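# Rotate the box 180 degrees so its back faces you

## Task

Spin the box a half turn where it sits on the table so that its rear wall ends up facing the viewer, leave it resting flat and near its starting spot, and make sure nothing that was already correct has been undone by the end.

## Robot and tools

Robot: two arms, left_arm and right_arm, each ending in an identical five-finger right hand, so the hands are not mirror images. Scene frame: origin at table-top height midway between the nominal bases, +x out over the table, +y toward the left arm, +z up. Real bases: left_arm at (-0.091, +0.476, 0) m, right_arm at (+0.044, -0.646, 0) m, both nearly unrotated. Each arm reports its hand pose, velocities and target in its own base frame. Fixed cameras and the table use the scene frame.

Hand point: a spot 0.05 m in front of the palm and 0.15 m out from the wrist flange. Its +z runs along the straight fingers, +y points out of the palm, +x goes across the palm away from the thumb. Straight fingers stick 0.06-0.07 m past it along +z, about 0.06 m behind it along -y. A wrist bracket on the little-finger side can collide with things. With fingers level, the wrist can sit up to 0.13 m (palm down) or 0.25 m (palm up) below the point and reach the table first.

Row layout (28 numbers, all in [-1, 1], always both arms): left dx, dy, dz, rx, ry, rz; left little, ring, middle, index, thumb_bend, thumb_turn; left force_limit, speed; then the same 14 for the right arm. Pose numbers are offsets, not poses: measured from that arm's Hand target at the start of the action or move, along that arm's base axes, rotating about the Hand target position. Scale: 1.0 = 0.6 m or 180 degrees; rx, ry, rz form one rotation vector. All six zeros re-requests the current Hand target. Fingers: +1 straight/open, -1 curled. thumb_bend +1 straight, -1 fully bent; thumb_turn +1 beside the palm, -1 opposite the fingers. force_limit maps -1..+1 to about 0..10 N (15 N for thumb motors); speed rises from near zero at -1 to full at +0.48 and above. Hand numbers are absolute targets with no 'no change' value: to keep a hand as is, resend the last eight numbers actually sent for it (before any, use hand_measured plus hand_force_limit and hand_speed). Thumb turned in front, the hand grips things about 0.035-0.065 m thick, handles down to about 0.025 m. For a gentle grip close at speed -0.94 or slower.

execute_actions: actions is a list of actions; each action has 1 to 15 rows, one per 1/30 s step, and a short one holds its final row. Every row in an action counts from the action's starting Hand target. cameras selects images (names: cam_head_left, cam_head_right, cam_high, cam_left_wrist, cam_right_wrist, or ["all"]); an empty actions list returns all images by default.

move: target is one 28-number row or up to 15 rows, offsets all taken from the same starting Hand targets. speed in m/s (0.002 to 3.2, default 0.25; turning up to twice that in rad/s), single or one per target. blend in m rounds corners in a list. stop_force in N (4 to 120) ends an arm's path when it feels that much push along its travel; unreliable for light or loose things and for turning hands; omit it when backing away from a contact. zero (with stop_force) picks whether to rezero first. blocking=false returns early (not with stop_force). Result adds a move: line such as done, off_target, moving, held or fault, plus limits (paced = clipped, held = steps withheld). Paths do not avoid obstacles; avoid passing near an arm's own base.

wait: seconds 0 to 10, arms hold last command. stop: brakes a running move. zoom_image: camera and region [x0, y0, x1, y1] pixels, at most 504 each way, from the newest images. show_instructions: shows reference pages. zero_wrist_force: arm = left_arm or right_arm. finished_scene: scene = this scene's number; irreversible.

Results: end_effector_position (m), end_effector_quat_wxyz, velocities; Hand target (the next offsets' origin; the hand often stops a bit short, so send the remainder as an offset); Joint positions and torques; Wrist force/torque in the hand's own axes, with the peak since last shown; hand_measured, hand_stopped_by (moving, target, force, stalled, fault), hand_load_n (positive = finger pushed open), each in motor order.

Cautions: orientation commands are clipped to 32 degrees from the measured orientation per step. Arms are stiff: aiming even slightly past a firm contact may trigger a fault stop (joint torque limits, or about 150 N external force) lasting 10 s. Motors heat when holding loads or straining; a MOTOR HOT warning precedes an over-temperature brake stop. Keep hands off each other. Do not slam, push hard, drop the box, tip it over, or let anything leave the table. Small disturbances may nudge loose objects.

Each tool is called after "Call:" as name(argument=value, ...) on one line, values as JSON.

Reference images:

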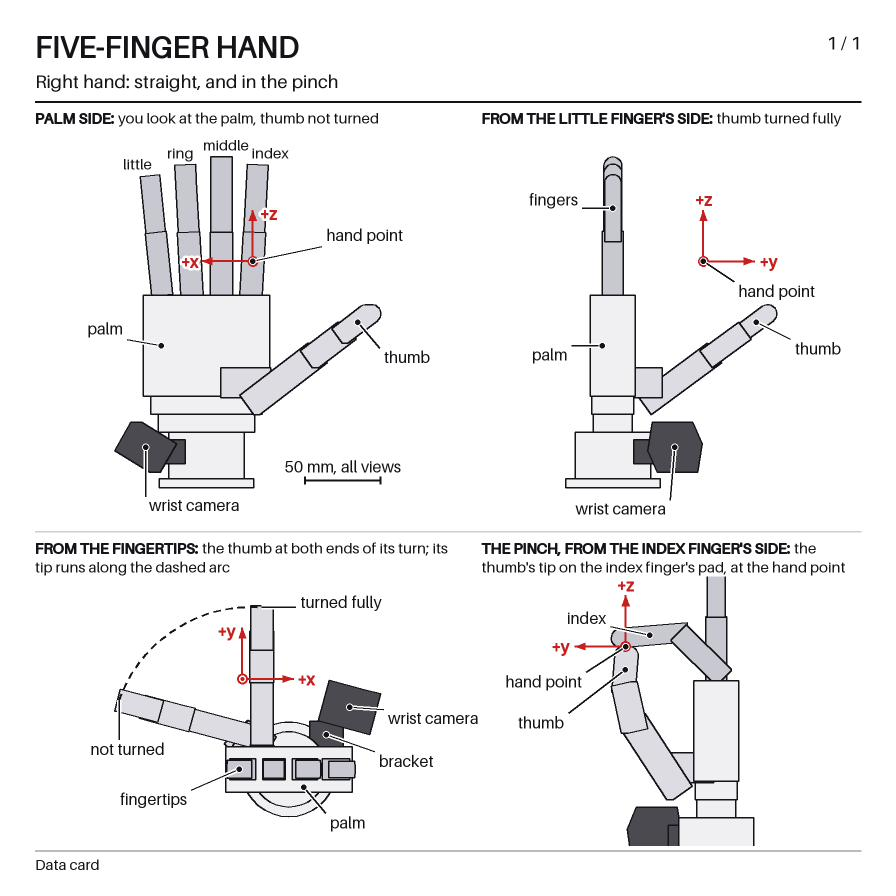

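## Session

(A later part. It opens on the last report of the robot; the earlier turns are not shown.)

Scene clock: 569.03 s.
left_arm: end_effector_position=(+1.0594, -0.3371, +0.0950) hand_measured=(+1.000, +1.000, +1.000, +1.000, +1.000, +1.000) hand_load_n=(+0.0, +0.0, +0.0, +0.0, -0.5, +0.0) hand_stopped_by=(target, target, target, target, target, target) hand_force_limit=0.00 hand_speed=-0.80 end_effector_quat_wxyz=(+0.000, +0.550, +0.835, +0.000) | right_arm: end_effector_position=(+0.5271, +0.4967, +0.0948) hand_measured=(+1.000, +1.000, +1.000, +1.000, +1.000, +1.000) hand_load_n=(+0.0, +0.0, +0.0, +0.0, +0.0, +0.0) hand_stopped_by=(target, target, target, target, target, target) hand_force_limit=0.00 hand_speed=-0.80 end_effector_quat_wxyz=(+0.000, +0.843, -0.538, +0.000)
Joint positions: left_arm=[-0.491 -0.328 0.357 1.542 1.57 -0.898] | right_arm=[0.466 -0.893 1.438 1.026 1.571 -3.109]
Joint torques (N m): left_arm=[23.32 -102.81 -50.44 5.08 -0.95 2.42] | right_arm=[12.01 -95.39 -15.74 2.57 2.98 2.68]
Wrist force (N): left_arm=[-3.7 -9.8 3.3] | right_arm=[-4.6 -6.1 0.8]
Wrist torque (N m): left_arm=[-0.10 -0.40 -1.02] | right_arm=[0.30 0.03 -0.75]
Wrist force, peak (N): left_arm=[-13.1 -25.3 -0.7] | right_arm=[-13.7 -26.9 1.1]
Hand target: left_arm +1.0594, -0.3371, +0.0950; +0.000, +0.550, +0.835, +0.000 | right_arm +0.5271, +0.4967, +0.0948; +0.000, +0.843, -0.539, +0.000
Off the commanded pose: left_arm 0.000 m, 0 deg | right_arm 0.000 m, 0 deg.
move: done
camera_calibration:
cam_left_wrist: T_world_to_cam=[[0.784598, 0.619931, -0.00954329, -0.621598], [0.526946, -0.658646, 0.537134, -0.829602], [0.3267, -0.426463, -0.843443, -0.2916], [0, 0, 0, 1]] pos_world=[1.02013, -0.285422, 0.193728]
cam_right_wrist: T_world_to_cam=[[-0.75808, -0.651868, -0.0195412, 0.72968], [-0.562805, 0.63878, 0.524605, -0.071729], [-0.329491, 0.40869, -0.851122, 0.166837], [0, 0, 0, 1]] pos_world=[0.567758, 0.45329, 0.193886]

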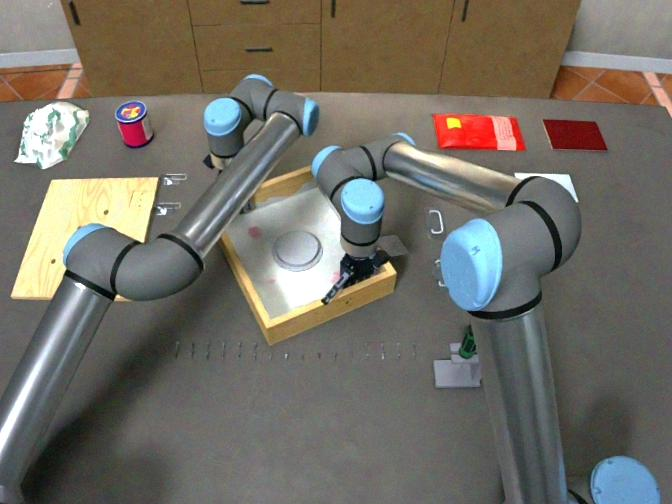

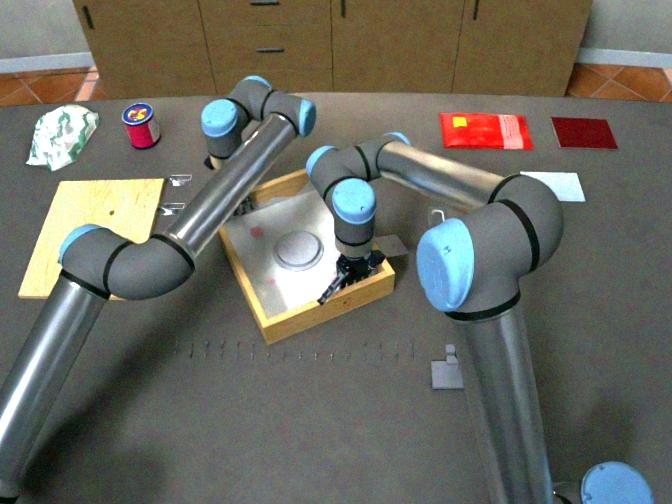

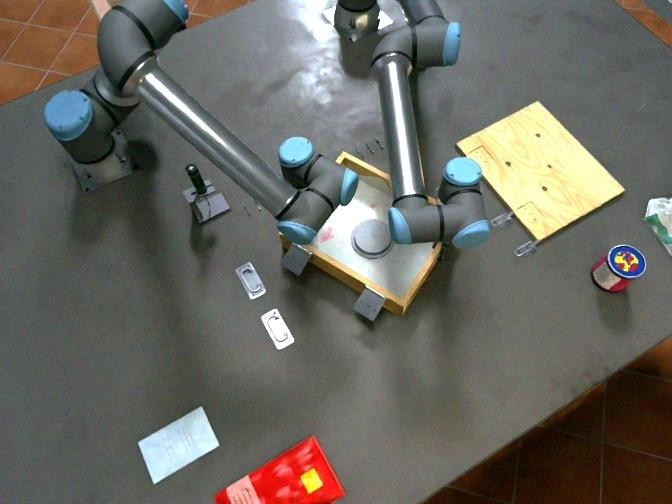

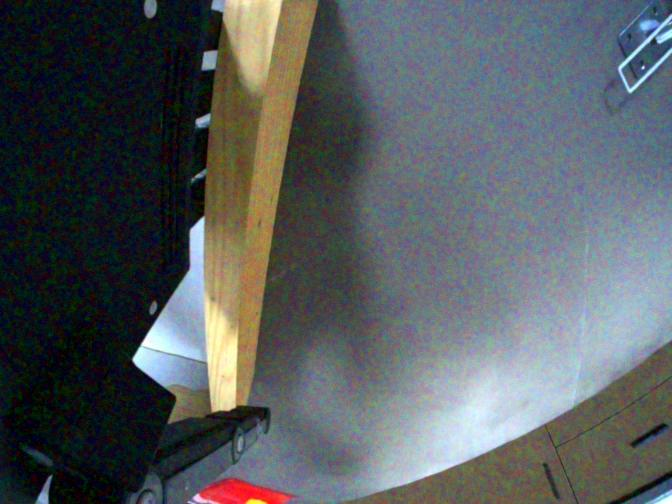

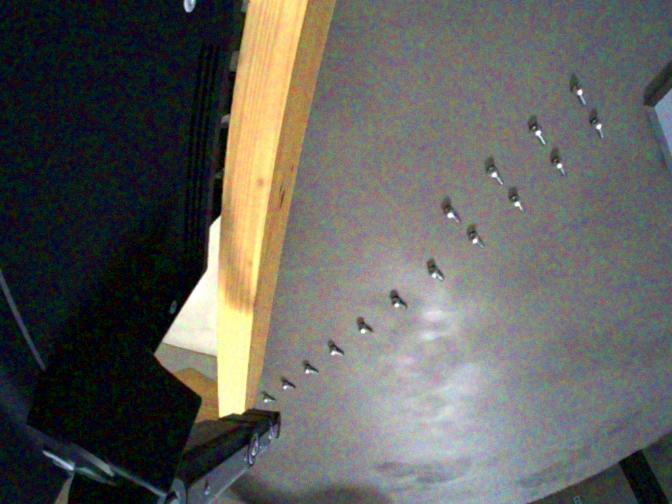

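Call:
move(target=[[0.03,-0.019,0,0,0,-0.0278,1,1,1,1,1,1,0,-0.8,-0.0138,0.0388,0,0,0,-0.0278,1,1,1,1,1,1,0,-0.8],[-0.0017,-0.0295,0,0,0,-0.0278,1,1,1,1,1,1,0,-0.8,0.0175,0.0502,0,0,0,-0.0278,1,1,1,1,1,1,0,-0.8],[-0.0017,-0.0295,0.25,0,0,-0.0278,1,1,1,1,1,1,0,-0.8,0.0175,0.0502,0.25,0,0,-0.0278,1,1,1,1,1,1,0,-0.8],[-0.2917,0.1738,0.25,0,0,0.2222,1,1,1,1,1,1,0,-0.8,0.28,-0.1818,0.25,0,0,0.2222,1,1,1,1,1,1,0,-0.8],[-0.6062,-0.0217,0.25,0,0,0.4944,1,1,1,1,1,1,0,-0.8,0.5583,0.0598,0.25,0,0,0.4944,1,1,1,1,1,1,0,-0.8]], speed=[0.08,0.15,0.3,0.5,0.5], blend=[0,0.005,0.03,0.05,0], cameras=["all"])

Scene clock: 640.20 s.
left_arm: end_effector_position=(+0.6957, -0.3501, +0.2450) hand_measured=(+1.000, +1.000, +1.000, +1.000, +1.000, +1.000) hand_load_n=(+0.0, +0.0, +0.0, +0.0, +0.0, +0.0) hand_stopped_by=(target, target, target, target, target, target) hand_force_limit=0.00 hand_speed=-0.80 end_effector_quat_wxyz=(+0.000, -0.194, +0.981, +0.000) | right_arm: end_effector_position=(+0.8600, +0.5311, +0.2441) hand_measured=(+1.000, +1.000, +1.000, +1.000, +1.000, +1.000) hand_load_n=(+0.0, +0.0, +0.0, +0.0, +0.0, +0.5) hand_stopped_by=(target, target, target, target, target, target) hand_force_limit=0.00 hand_speed=-0.80 end_effector_quat_wxyz=(-0.014, +0.976, +0.215, +0.037)
Joint positions: left_arm=[-0.762 -0.943 1.234 1.28 1.57 -2.722] | right_arm=[0.437 -0.31 0.035 1.768 1.56 -4.709]
Joint torques (N m): left_arm=[-20.16 -108.54 -30.34 1.88 -3.25 -2.89] | right_arm=[12.73 -97.78 -44.68 6.7 -1.95 -2.37]
Wrist force (N): left_arm=[0.2 0.1 0.3] | right_arm=[-1.3 0.7 0.3]
Wrist torque (N m): left_arm=[-0.07 -0.13 0.03] | right_arm=[0.10 0.20 0.27]
Wrist force, peak (N): left_arm=[-7.6 -16.1 0.7] | right_arm=[-8.3 -12.3 1.5]
Hand target: left_arm +0.6957, -0.3501, +0.2450; +0.000, -0.194, +0.981, +0.000 | right_arm +0.8621, +0.5326, +0.2448; +0.000, +0.978, +0.206, +0.000
Off the commanded pose: left_arm 0.000 m, 0 deg | right_arm 0.003 m, 5 deg.
elbow stopped short (left arm): the move would have taken joint 3 (elbow) straighter than the controller allows.
elbow stopped short (right arm): the move would have taken joint 3 (elbow) straighter than the controller allows.
move: off_target (right_arm)
camera_calibration:
cam_left_wrist: T_world_to_cam=[[-0.606054, 0.795367, -0.00953125, 0.702099], [0.667816, 0.515299, 0.537112, -0.414106], [0.432112, 0.319153, -0.843457, 0.135887], [0, 0, 0, 1]] pos_world=[0.643337, -0.388407, 0.343728]
cam_right_wrist: T_world_to_cam=[[0.653156, -0.757178, -0.00831947, -0.153072], [-0.671004, -0.583842, 0.457037, 0.774198], [-0.350916, -0.292934, -0.889409, 0.789814], [0, 0, 0, 1]] pos_world=[0.896628, 0.567469, 0.347356]

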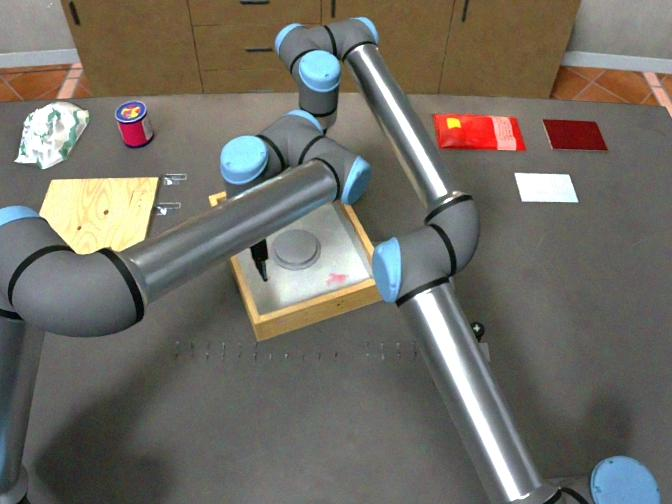

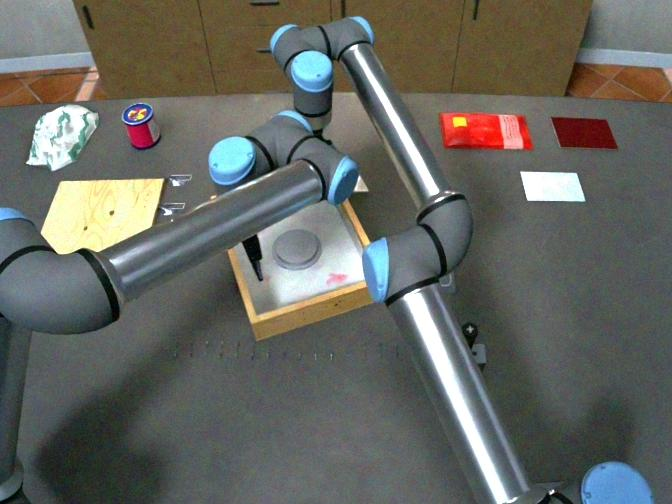

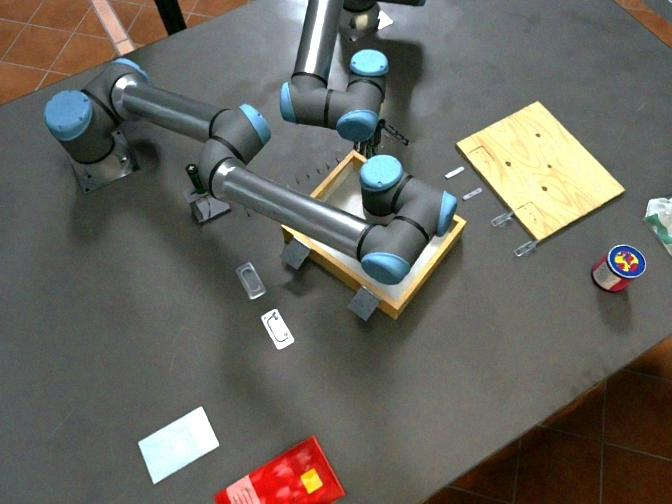

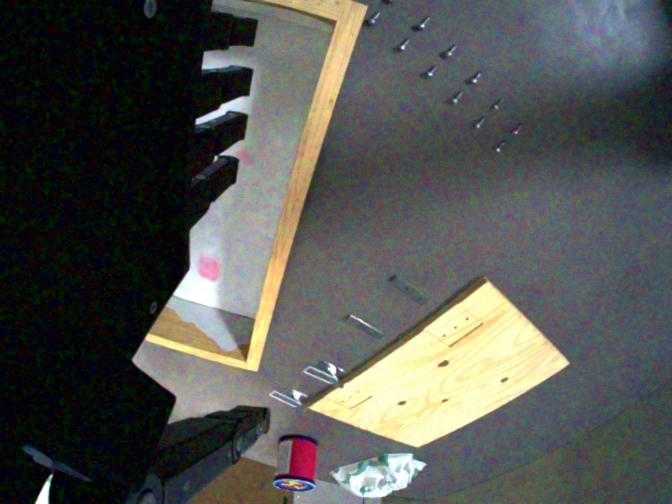

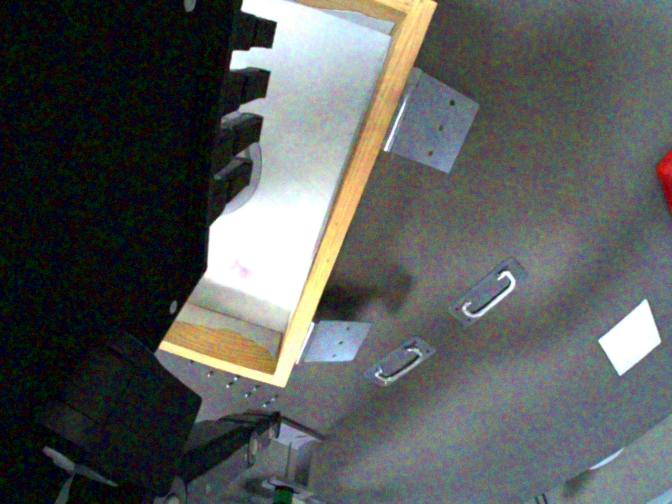

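Call:
zoom_image(camera="cam_head_left", region=[190, 180, 400, 360])

Call:
zoom_image(camera="cam_right_wrist", region=[160, 0, 480, 400])

Call:
zoom_image(camera="cam_left_wrist", region=[130, 0, 450, 400])

Scaled by 2.400 from the camera's 672x504 image, which has a finer 960x720 frame.

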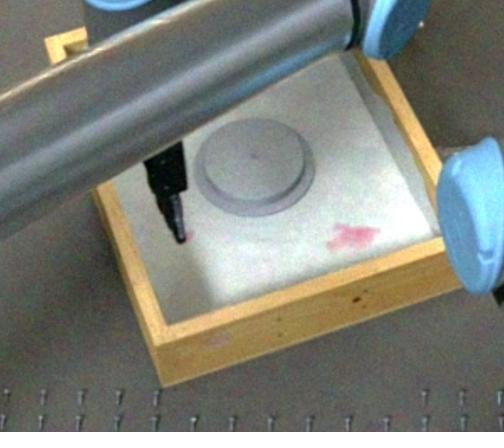

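Scaled by 1.260 from the camera's 672x504 image, which has a finer 960x720 frame.

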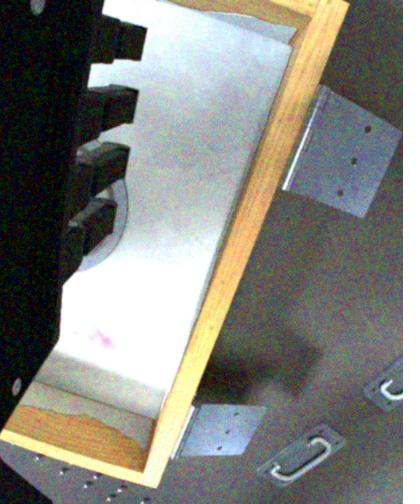

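Scaled by 1.260 from the camera's 672x504 image, which has a finer 960x720 frame.

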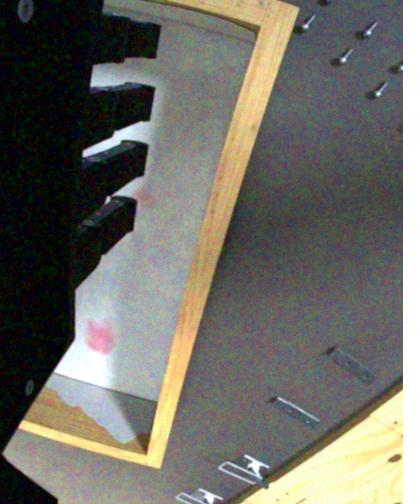

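Call:
move(target=[-0.0027,-0.0078,-0.25,0,0,-0.0111,1,1,1,1,1,1,0,-0.8,-0.0187,-0.0248,-0.2497,0,0,-0.01,1,1,1,1,1,1,0,-0.8], speed=0.2, stop_force=30, cameras=["cam_head_left","cam_left_wrist","cam_right_wrist"])

Scene clock: 693.03 s.
left_arm: end_effector_position=(+0.6941, -0.3548, +0.0950) hand_measured=(+1.000, +1.000, +1.000, +1.000, +1.000, +1.000) hand_load_n=(+0.0, +0.0, +0.0, +0.0, +0.0, +0.0) hand_stopped_by=(target, target, target, target, target, target) hand_force_limit=0.00 hand_speed=-0.80 end_effector_quat_wxyz=(+0.000, -0.176, +0.984, +0.000) | right_arm: end_effector_position=(+0.8509, +0.5177, +0.0950) hand_measured=(+1.000, +1.000, +1.000, +1.000, +1.000, +1.000) hand_load_n=(+0.0, +0.0, +0.0, +0.0, +0.0, +0.0) hand_stopped_by=(target, target, target, target, target, target) hand_force_limit=0.00 hand_speed=-0.80 end_effector_quat_wxyz=(+0.000, +0.982, +0.191, +0.000)
Joint positions: left_arm=[-0.769 -0.845 1.351 1.065 1.57 -2.695] | right_arm=[0.43 -0.365 0.431 1.505 1.57 -4.667]
Joint torques (N m): left_arm=[-19.59 -73.4 -27.14 1.59 -2.84 2.07] | right_arm=[-11.2 -98.12 -26.17 0.57 2.31 2.31]
Wrist force (N): left_arm=[-0.1 0.4 -0.1] | right_arm=[-1.1 0.8 0.6]
Wrist torque (N m): left_arm=[-0.10 -0.05 -0.14] | right_arm=[0.09 0.17 -0.06]
Wrist force, peak (N): left_arm=[-0.3 0.4 1.3] | right_arm=[-1.2 1.1 1.8]
Hand target: left_arm +0.6941, -0.3548, +0.0950; +0.000, -0.176, +0.984, +0.000 | right_arm +0.8509, +0.5177, +0.0950; +0.000, +0.982, +0.191, +0.000
Off the commanded pose: left_arm 0.000 m, 0 deg | right_arm 0.000 m, 0 deg.
move: done
camera_calibration:
cam_left_wrist: T_world_to_cam=[[-0.578025, 0.815963, -0.0095449, 0.691262], [0.685313, 0.491756, 0.537142, -0.350506], [0.442982, 0.30394, -0.843438, -0.00135374], [0, 0, 0, 1]] pos_world=[0.640373, -0.391269, 0.193728]
cam_right_wrist: T_world_to_cam=[[0.613907, -0.789137, -0.0195187, -0.107506], [-0.665612, -0.530788, 0.524618, 0.789886], [-0.424356, -0.309075, -0.851114, 0.717382], [0, 0, 0, 1]] pos_world=[0.896182, 0.55615, 0.194086]
Images, in order (width x height): cam_head_left 672x504, cam_left_wrist 672x504, cam_right_wrist 672x504.

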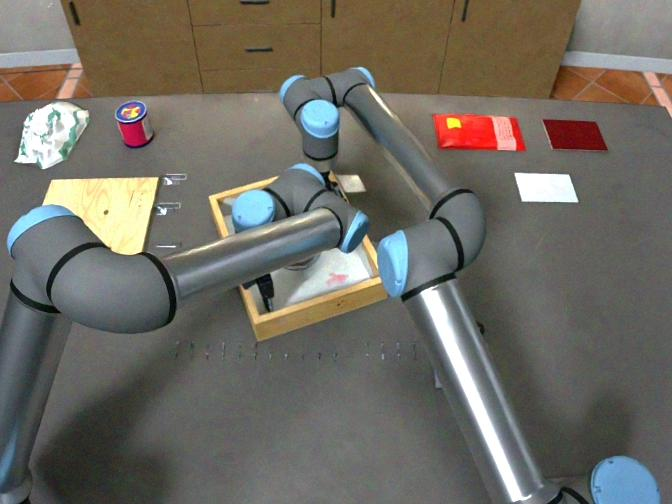

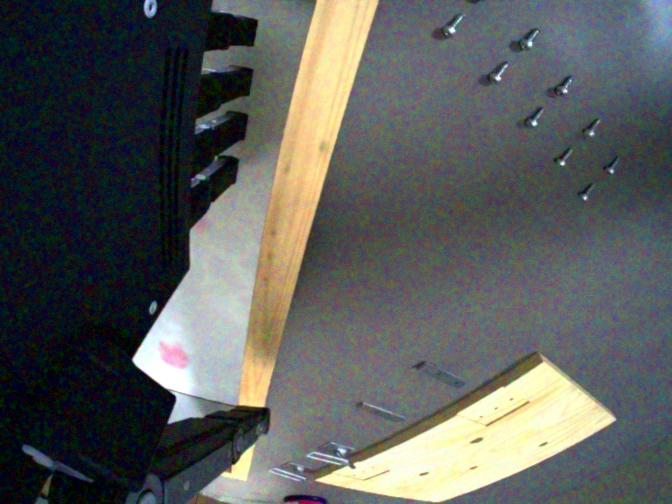

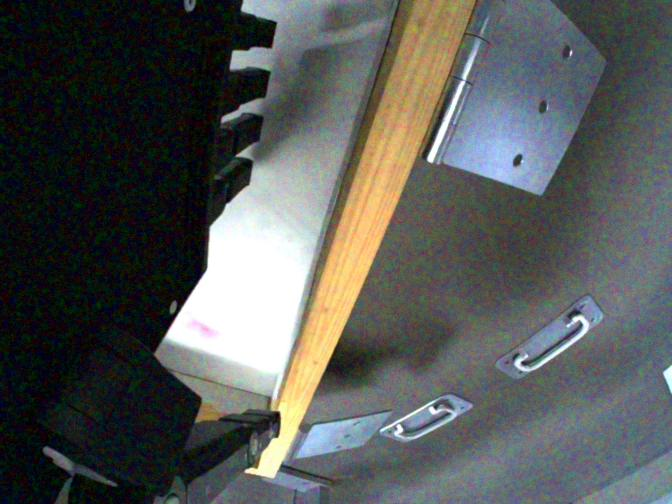

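Call:
move(target=[[-0.0157,0.0458,0,0,0,0,1,1,1,1,1,1,0,-0.8,0.0305,-0.0717,0,0,0,0,1,1,1,1,1,1,0,-0.8],[0.083,0.1175,0,0,0,-0.1,1,1,1,1,1,1,0,-0.8,-0.075,-0.1293,0,0,0,-0.1,1,1,1,1,1,1,0,-0.8],[0.1975,0.151,0,0,0,-0.2,1,1,1,1,1,1,0,-0.8,-0.1942,-0.1558,0,0,0,-0.2,1,1,1,1,1,1,0,-0.8],[0.32,0.1462,0,0,0,-0.3,1,1,1,1,1,1,0,-0.8,-0.3125,-0.1452,0,0,0,-0.3,1,1,1,1,1,1,0,-0.8],[0.4332,0.104,0,0,0,-0.4,1,1,1,1,1,1,0,-0.8,-0.4235,-0.0985,0,0,0,-0.4,1,1,1,1,1,1,0,-0.8],[0.5287,0.0183,0,0,0,-0.5111,1,1,1,1,1,1,0,-0.8,-0.5315,-0.01,0,0,0,-0.5111,1,1,1,1,1,1,0,-0.8]], speed=[0.08,0.13,0.13,0.13,0.13,0.13], blend=[0.01,0.02,0.02,0.02,0.02,0], cameras=["all"])

Scene clock: 717.13 s.
left_arm: end_effector_position=(+1.0112, -0.3438, +0.0950) hand_measured=(+1.000, +1.000, +1.000, +1.000, +1.000, +1.000) hand_load_n=(+0.0, +0.0, +0.5, +2.0, +0.0, +0.0) hand_stopped_by=(target, target, target, target, target, target) hand_force_limit=0.00 hand_speed=-0.80 end_effector_quat_wxyz=(+0.000, +0.585, +0.811, +0.000) | right_arm: end_effector_position=(+0.5320, +0.5117, +0.0950) hand_measured=(+1.000, +1.000, +1.000, +1.000, +1.000, +1.000) hand_load_n=(+0.0, +0.0, +0.5, +2.5, +0.0, +0.0) hand_stopped_by=(target, target, target, target, target, target) hand_force_limit=0.00 hand_speed=-0.80 end_effector_quat_wxyz=(+0.000, +0.819, -0.573, +0.000)
Joint positions: left_arm=[-0.514 -0.48 0.658 1.392 1.57 -0.834] | right_arm=[0.474 -0.88 1.413 1.037 1.571 -3.017]
Joint torques (N m): left_arm=[60.74 -100.16 -55.58 1.57 -13.97 0.12] | right_arm=[12.67 -92.32 9.03 14.66 6.87 0.75]
Wrist force (N): left_arm=[-20.9 -47.5 3.1] | right_arm=[-21.0 -53.8 6.8]
Wrist torque (N m): left_arm=[0.38 -0.36 -1.25] | right_arm=[-0.31 -0.59 -1.35]
Wrist force, peak (N): left_arm=[-20.5 -47.7 2.8] | right_arm=[-20.9 -54.0 7.6]
Hand target: left_arm +1.0113, -0.3438, +0.0950; +0.000, +0.585, +0.811, +0.000 | right_arm +0.5320, +0.5117, +0.0950; +0.000, +0.819, -0.573, +0.000
Off the commanded pose: left_arm 0.000 m, 0 deg | right_arm 0.000 m, 0 deg.
move: done
camera_calibration:
cam_left_wrist: T_world_to_cam=[[0.835601, 0.549253, -0.00961183, -0.655478], [0.467639, -0.702039, 0.53708, -0.76356], [0.288245, -0.453279, -0.843477, -0.249045], [0, 0, 0, 1]] pos_world=[0.976574, -0.288912, 0.193728]
cam_right_wrist: T_world_to_cam=[[-0.809947, -0.586176, -0.0195839, 0.737146], [-0.507424, 0.683605, 0.5246, -0.131096], [-0.29412, 0.434835, -0.851124, 0.130272], [0, 0, 0, 1]] pos_world=[0.568843, 0.465068, 0.194086]

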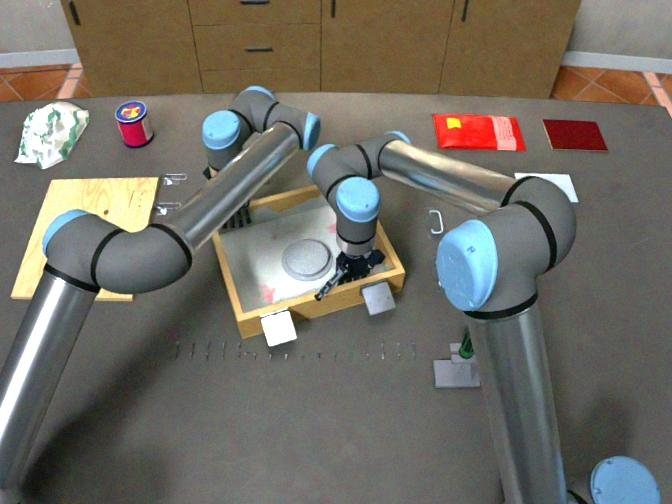

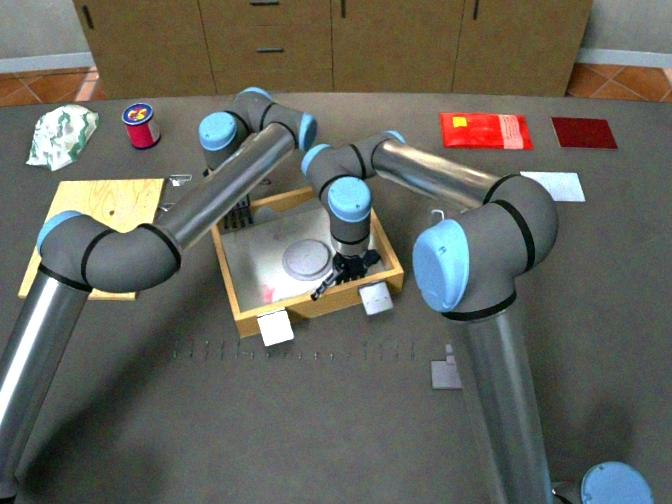

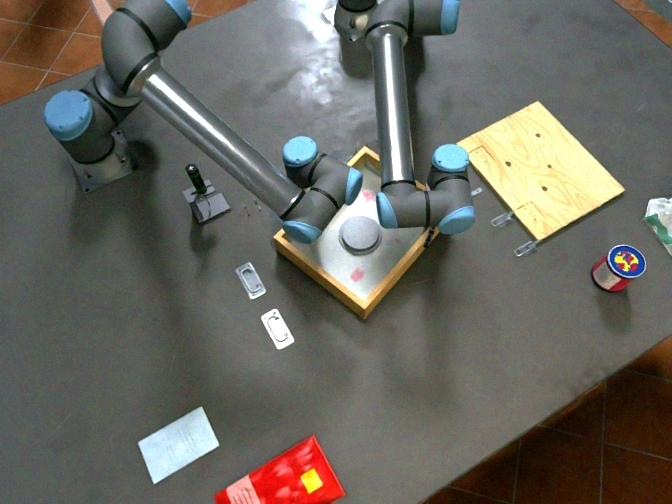

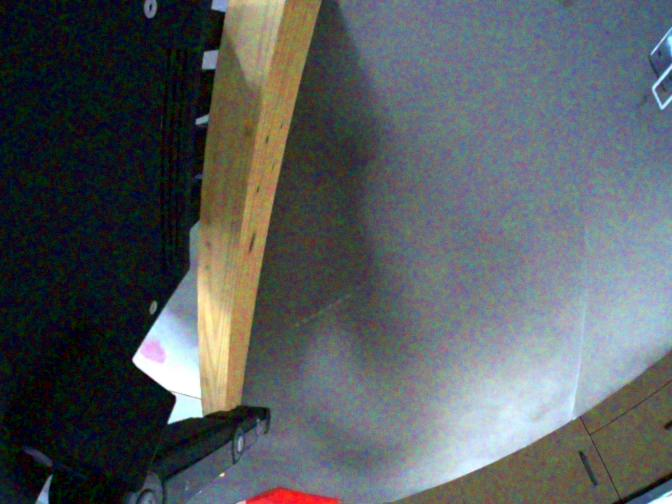

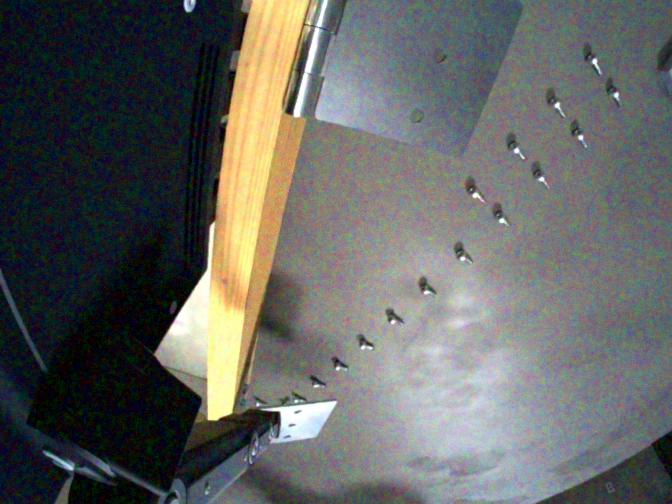

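Call:
move(target=[-0.0127,-0.0041,0,0,0,0,1,1,1,1,1,1,0,-0.8,0.0125,0.0046,0,0,0,0,1,1,1,1,1,1,0,-0.8], speed=0.1, cameras=["cam_head_left","cam_head_right"])

Call:
zoom_image(camera="cam_head_left", region=[190, 160, 420, 370])

Call:
zoom_image(camera="cam_head_right", region=[190, 160, 420, 370])

Scene clock: 726.40 s.
left_arm: end_effector_position=(+1.0037, -0.3462, +0.0950) hand_measured=(+1.000, +1.000, +1.000, +1.000, +1.000, +1.000) hand_load_n=(+0.5, +0.0, +0.0, +0.0, +0.0, +0.0) hand_stopped_by=(target, target, target, target, target, target) hand_force_limit=0.00 hand_speed=-0.80 end_effector_quat_wxyz=(+0.000, +0.585, +0.811, +0.000) | right_arm: end_effector_position=(+0.5394, +0.5144, +0.0950) hand_measured=(+1.000, +1.000, +1.000, +1.000, +1.000, +1.000) hand_load_n=(+0.0, +0.0, +0.0, +0.0, -0.5, -0.5) hand_stopped_by=(target, target, target, target, target, target) hand_force_limit=0.00 hand_speed=-0.80 end_effector_quat_wxyz=(+0.000, +0.819, -0.573, +0.000)
Joint positions: left_arm=[-0.52 -0.496 0.69 1.376 1.57 -0.84] | right_arm=[0.473 -0.869 1.394 1.046 1.571 -3.018]
Joint torques (N m): left_arm=[-20.01 -137.83 -32.78 1.29 2.48 -3.01] | right_arm=[-11.31 -67.3 -41.37 6.76 -0.62 -1.96]
Wrist force (N): left_arm=[0.5 -0.1 0.0] | right_arm=[2.4 -3.2 7.0]
Wrist torque (N m): left_arm=[-0.05 -0.17 -0.01] | right_arm=[-0.91 -0.57 0.34]
Wrist force, peak (N): left_arm=[-21.6 -48.7 3.3] | right_arm=[-21.0 -54.2 5.7]
Hand target: left_arm +1.0037, -0.3463, +0.0950; +0.000, +0.585, +0.811, +0.000 | right_arm +0.5395, +0.5144, +0.0950; +0.000, +0.819, -0.573, +0.000
Off the commanded pose: left_arm 0.000 m, 0 deg | right_arm 0.000 m, 0 deg.
move: done
Images, in order (width x height): cam_head_left 672x504, cam_head_right 672x504.

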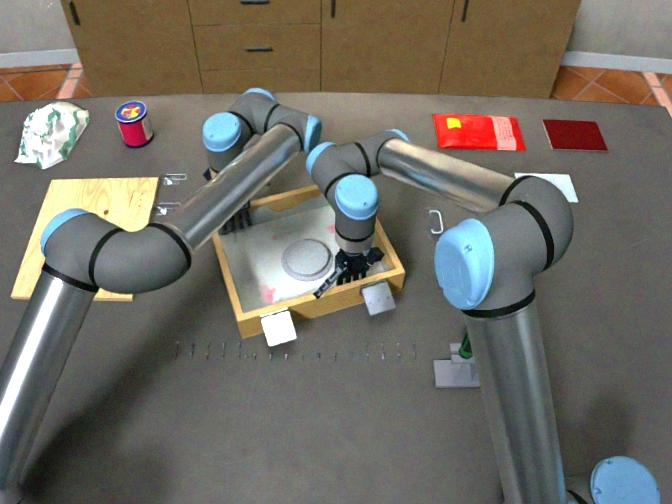

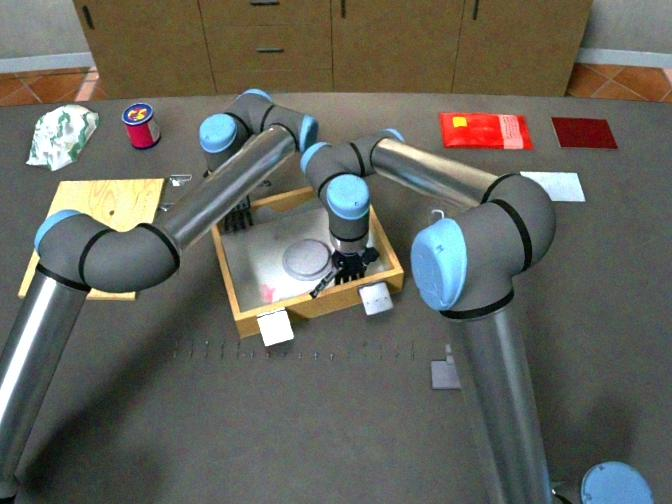

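Scaled by 2.191 from the camera's 672x504 image, which has a finer 960x720 frame.

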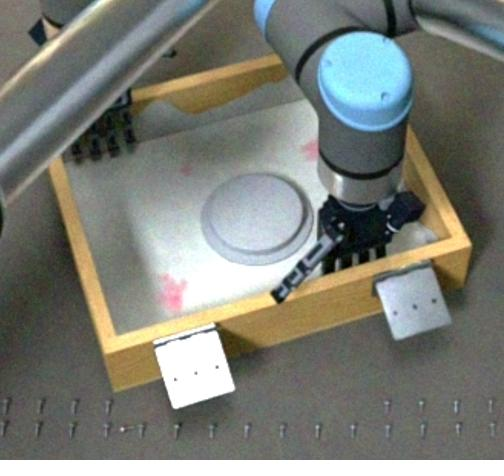

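Scaled by 2.191 from the camera's 672x504 image, which has a finer 960x720 frame.

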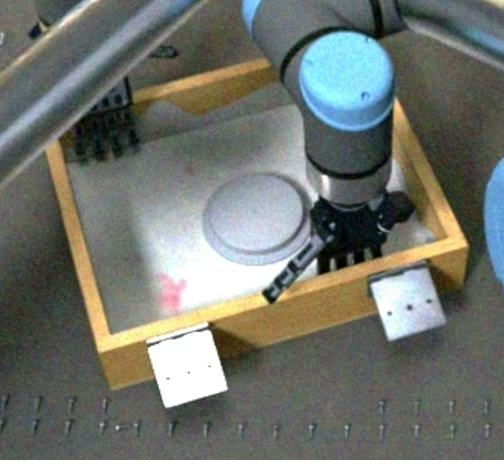

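Call:
move(target=[[0.0457,-0.0667,0,0,0,-0.0556,1,1,1,1,1,1,0,-0.8,-0.0285,0.0392,0,0,0,-0.0556,1,1,1,1,1,1,0,-0.8],[0.0753,-0.1257,0,0,0,-0.1111,1,1,1,1,1,1,0,-0.8,-0.0542,0.0978,0,0,0,-0.1111,1,1,1,1,1,1,0,-0.8]], speed=[0.1,0.1], blend=[0.01,0], cameras=["cam_head_left","cam_head_right"])

Call:
zoom_image(camera="cam_head_left", region=[180, 160, 420, 370])

Scene clock: 766.13 s.
left_arm: end_effector_position=(+1.0396, -0.4043, +0.0946) hand_measured=(+1.000, +1.000, +1.000, +1.000, +1.000, +1.000) hand_load_n=(-0.5, +0.0, +0.0, +0.0, +0.0, +0.0) hand_stopped_by=(target, target, target, target, target, target) hand_force_limit=0.00 hand_speed=-0.80 end_effector_quat_wxyz=(+0.001, +0.687, +0.727, +0.001) | right_arm: end_effector_position=(+0.5144, +0.5560, +0.0950) hand_measured=(+1.000, +1.000, +1.000, +1.000, +1.000, +1.000) hand_load_n=(+0.0, +0.0, +0.0, +0.0, +0.0, +0.0) hand_stopped_by=(target, target, target, target, target, target) hand_force_limit=0.00 hand_speed=-0.80 end_effector_quat_wxyz=(+0.000, +0.737, -0.676, +0.000)
Joint positions: left_arm=[-0.535 -0.323 0.346 1.545 1.57 -0.591] | right_arm=[0.519 -0.878 1.41 1.039 1.571 -2.708]
Joint torques (N m): left_arm=[13.93 -143.23 -31.82 1.9 -2.01 -2.93] | right_arm=[-11.47 -94.61 -20.42 1.66 0.17 -2.42]
Wrist force (N): left_arm=[0.3 -0.1 0.1] | right_arm=[2.4 -3.8 7.1]
Wrist torque (N m): left_arm=[-0.04 -0.11 0.04] | right_arm=[-1.00 -0.58 0.33]
Wrist force, peak (N): left_arm=[-2.4 -6.8 -2.7] | right_arm=[-1.6 -11.3 7.5]
Hand target: left_arm +1.0396, -0.4042, +0.0946; +0.001, +0.687, +0.727, +0.001 (not the last commanded pose) | right_arm +0.5144, +0.5559, +0.0951; +0.000, +0.737, -0.676, +0.000 (not the last commanded pose)
Off the commanded pose: left_arm 0.020 m, 5 deg | right_arm 0.019 m, 5 deg.
move: held (left_arm, right_arm; a check stopped the path); path passed 1 of 2 targets; limits=held
pose unreachable (left arm): on one or more control steps of this call, first in action 0 (counted from 0), this arm could not follow its commanded pose, so it was not sent that pose on those steps. It may still have moved: this result reports where it is.
cause: moving toward the commanded pose would bring a part of the arm too close to another arm (a part of this arm just beyond joint 3 (elbow) and a part of the right arm just beyond its joint 4 (wrist 1), along the way the arms are being sent, or toward where that arm still pushes).
pose unreachable (right arm): on one or more control steps of this call, first in action 0 (counted from 0), this arm could not follow its commanded pose, so it was not sent that pose on those steps. It may still have moved: this result reports where it is.
cause: moving toward the commanded pose would bring a part of the arm too close to another arm (a part of this arm just beyond joint 4 (wrist 1) and a part of the left arm just beyond its joint 3 (elbow), along the way the arms are being sent, or toward where that arm still pushes).
Images, in order (width x height): cam_head_left 672x504, cam_head_right 672x504.

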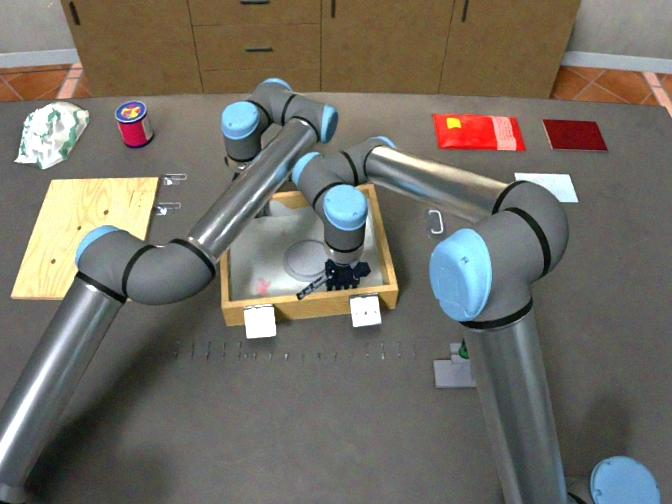

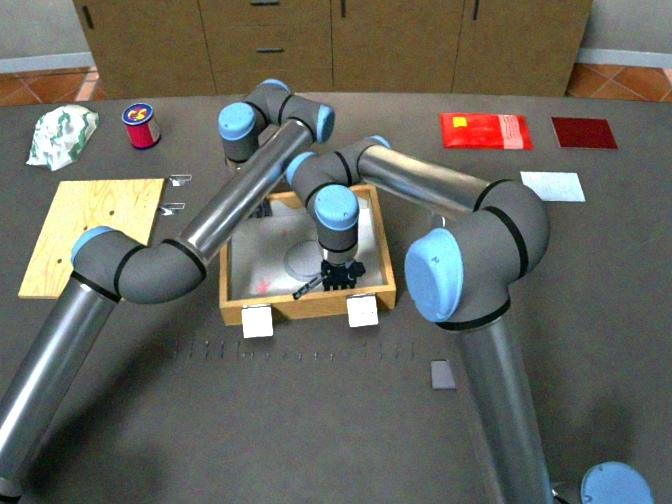

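Scaled by 2.100 from the camera's 672x504 image, which has a finer 960x720 frame.

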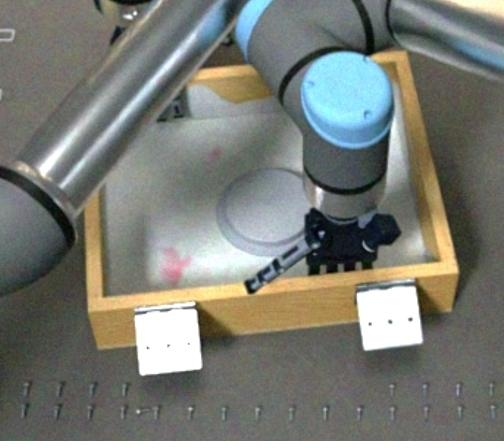

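Call:
move(target=[[-0.025,0,0,0,0,0,1,1,1,1,1,1,0,-0.8,0.025,0,0,0,0,0,1,1,1,1,1,1,0,-0.8],[-0.025,0,0.25,0,0,0,1,1,1,1,1,1,0,-0.8,0.025,0,0.25,0,0,0,1,1,1,1,1,1,0,-0.8],[-0.3327,0.5888,0.34,0,0,0,1,1,1,1,1,1,0,-0.8,0.2425,-0.3482,0.25,0,0,-0.5272,1,1,1,1,1,1,0,-0.8],[-0.3327,0.5888,0.34,0,0,0,1,1,1,1,1,1,0,-0.8,0.2425,-0.2398,0,0,0,-0.5272,1,1,1,1,1,1,0,-0.8]], speed=[0.15,0.3,0.5,0.25], blend=[0.005,0.03,0.02,0], cameras=["cam_head_left","cam_head_right","cam_high","cam_right_wrist"])

Call:
zoom_image(camera="cam_head_left", region=[180, 160, 420, 370])

Call:
zoom_image(camera="cam_high", region=[240, 120, 480, 330])

Scene clock: 801.73 s.
left_arm: end_effector_position=(+1.0396, -0.4042, +0.0947) hand_measured=(+1.000, +1.000, +1.000, +1.000, +1.000, +1.000) hand_load_n=(+0.0, +0.0, +0.0, +0.0, +0.0, +0.0) hand_stopped_by=(target, target, target, target, target, target) hand_force_limit=0.00 hand_speed=-0.80 end_effector_quat_wxyz=(+0.001, +0.687, +0.727, +0.001) | right_arm: end_effector_position=(+0.5145, +0.5559, +0.0951) hand_measured=(+1.000, +1.000, +1.000, +1.000, +1.000, +1.000) hand_load_n=(+0.0, +0.0, +0.0, +0.0, +0.0, +0.0) hand_stopped_by=(target, target, target, target, target, target) hand_force_limit=0.00 hand_speed=-0.80 end_effector_quat_wxyz=(+0.000, +0.737, -0.676, +0.000)
Joint positions: left_arm=[-0.535 -0.323 0.346 1.545 1.57 -0.591] | right_arm=[0.519 -0.878 1.41 1.039 1.571 -2.708]
Joint torques (N m): left_arm=[8.67 -100.18 -48.57 6.01 0.26 1.54] | right_arm=[13.41 -96.76 -20.63 4.51 0.6 1.43]
Wrist force (N): left_arm=[0.2 0.1 0.4] | right_arm=[2.6 -3.8 7.3]
Wrist torque (N m): left_arm=[-0.02 -0.10 0.03] | right_arm=[-1.01 -0.61 0.34]
Wrist force, peak (N): left_arm=[0.5 0.4 0.3] | right_arm=[2.6 -3.8 7.3]
Hand target: left_arm +1.0396, -0.4041, +0.0947; +0.001, +0.687, +0.727, +0.001 (not the last commanded pose) | right_arm +0.5144, +0.5559, +0.0951; +0.000, +0.737, -0.676, +0.000 (not the last commanded pose)
Off the commanded pose: left_arm 0.454 m, 0 deg | right_arm 0.205 m, 95 deg.
move: held (left_arm, right_arm; a check stopped the path); path passed 0 of 4 targets; limits=held
pose unreachable (left arm): on one or more control steps of this call, first in action 0 (counted from 0), this arm could not follow its commanded pose, so it was not sent that pose on those steps. It may still have moved: this result reports where it is.
cause: moving toward the commanded pose would bring a part of the arm too close to another arm (a part of this arm just beyond joint 3 (elbow) and a part of the right arm just beyond its joint 4 (wrist 1), along the way the arms are being sent, or toward where that arm still pushes).
pose unreachable (right arm): on one or more control steps of this call, first in action 0 (counted from 0), this arm could not follow its commanded pose, so it was not sent that pose on those steps. It may still have moved: this result reports where it is.
cause: moving toward the commanded pose would bring a part of the arm too close to another arm (a part of this arm just beyond joint 4 (wrist 1) and a part of the left arm just beyond its joint 3 (elbow), along the way the arms are being sent, or toward where that arm still pushes).
camera_calibration:
cam_right_wrist: T_world_to_cam=[[-0.934719, -0.354848, -0.0195984, 0.684469], [-0.311712, 0.792109, 0.524785, -0.331178], [-0.170695, 0.496636, -0.851009, 0.00807778], [0, 0, 0, 1]] pos_world=[0.537933, 0.5012, 0.194086]
Images, in order (width x height): cam_head_left 672x504, cam_head_right 672x504, cam_high 672x504, cam_right_wrist 672x504.

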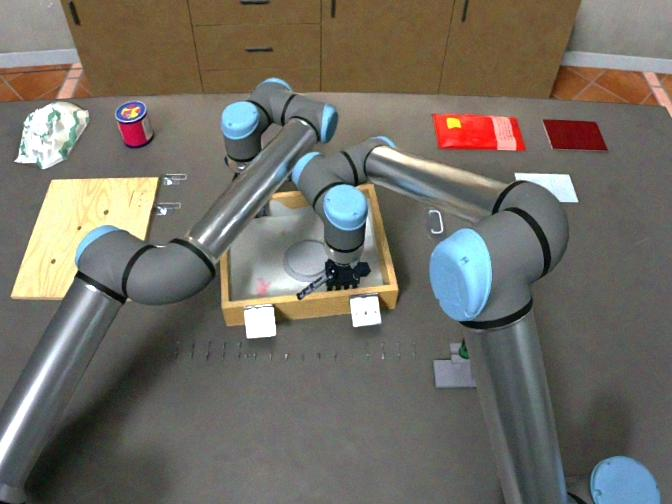

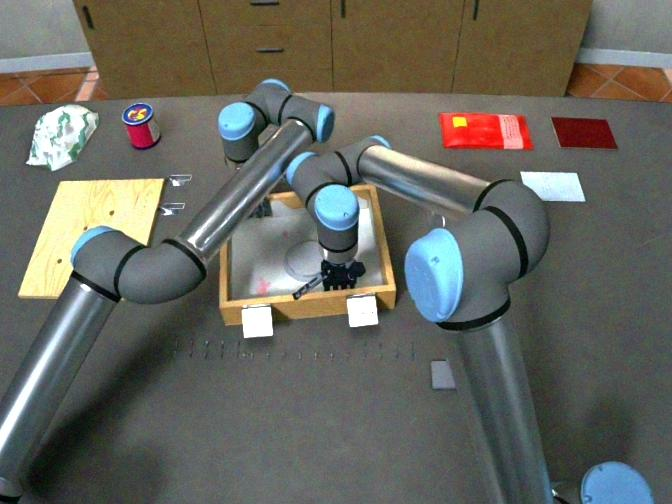

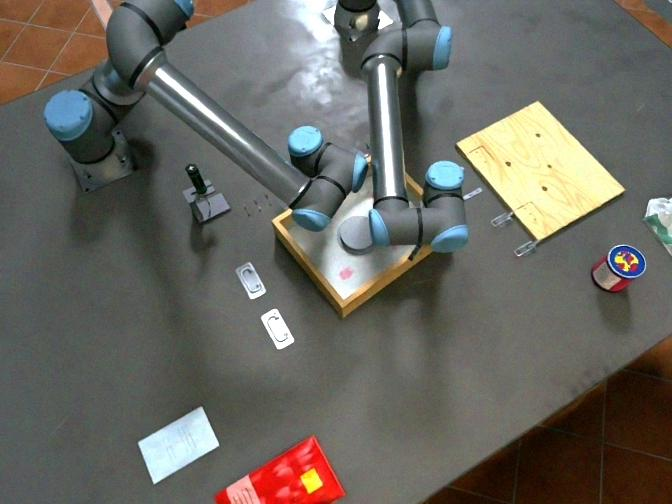

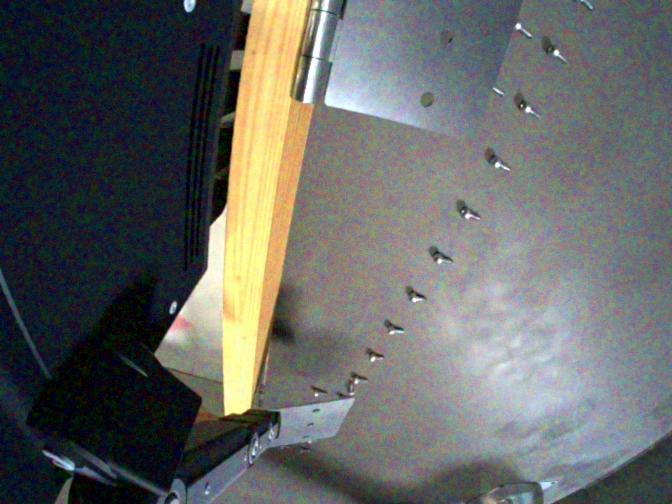

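Scaled by 2.100 from the camera's 672x504 image, which has a finer 960x720 frame.

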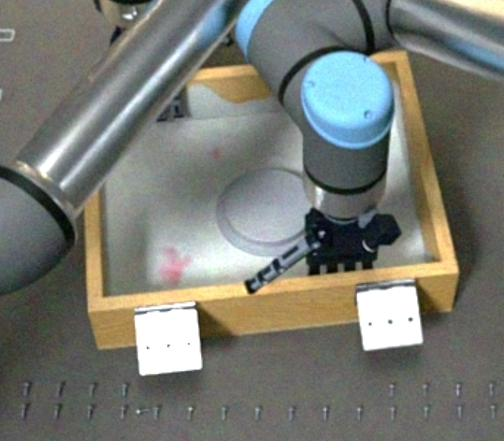

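Scaled by 2.100 from the camera's 672x504 image, which has a finer 960x720 frame.

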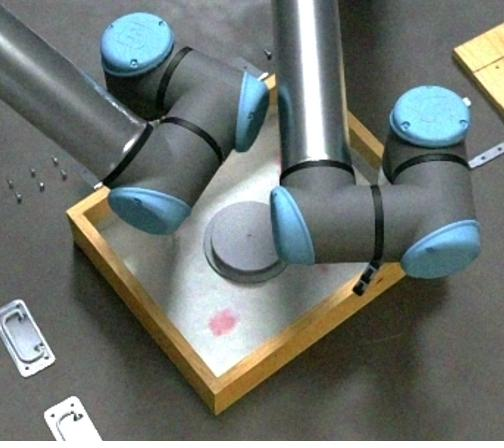

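Call:
move(target=[[-0.01,0,0,0,0,0,1,1,1,1,1,1,0,-0.8,0.02,-0.035,0,0,0,0,1,1,1,1,1,1,0,-0.8],[-0.025,0.01,0.25,0,0,0,1,1,1,1,1,1,0,-0.8,0.02,-0.035,0,0,0,0,1,1,1,1,1,1,0,-0.8]], speed=[0.1,0.3], blend=[0.005,0])

Scene clock: 813.17 s.
left_arm: end_effector_position=(+1.0244, -0.3981, +0.2446) hand_measured=(+1.000, +1.000, +1.000, +1.000, +1.000, +1.000) hand_load_n=(+0.0, +0.0, +0.0, +0.0, +0.0, +0.0) hand_stopped_by=(target, target, target, target, target, target) hand_force_limit=0.00 hand_speed=-0.80 end_effector_quat_wxyz=(+0.001, +0.687, +0.727, +0.001) | right_arm: end_effector_position=(+0.5264, +0.5349, +0.0951) hand_measured=(+1.000, +1.000, +1.000, +1.000, +1.000, +1.000) hand_load_n=(+0.0, +0.0, +0.0, +0.5, +0.0, +0.0) hand_stopped_by=(target, target, target, target, target, target) hand_force_limit=0.00 hand_speed=-0.80 end_effector_quat_wxyz=(+0.000, +0.737, -0.676, +0.000)
Joint positions: left_arm=[-0.538 -0.328 0.093 1.803 1.57 -0.594] | right_arm=[0.487 -0.885 1.423 1.033 1.571 -2.74]
Joint torques (N m): left_arm=[14.86 -97.8 -48.33 5.56 2.23 2.05] | right_arm=[-11.1 -96.63 -20.55 0.33 -1.34 -2.14]
Wrist force (N): left_arm=[0.3 -0.1 -0.4] | right_arm=[2.6 -3.2 7.3]
Wrist torque (N m): left_arm=[-0.05 -0.07 0.07] | right_arm=[-0.93 -0.62 0.36]
Wrist force, peak (N): left_arm=[-0.1 -0.3 2.1] | right_arm=[3.4 -3.7 7.2]
Hand target: left_arm +1.0246, -0.3981, +0.2447; +0.001, +0.687, +0.727, +0.001 | right_arm +0.5264, +0.5349, +0.0951; +0.000, +0.737, -0.676, +0.000
Off the commanded pose: left_arm 0.000 m, 0 deg | right_arm 0.000 m, 0 deg.
move: done


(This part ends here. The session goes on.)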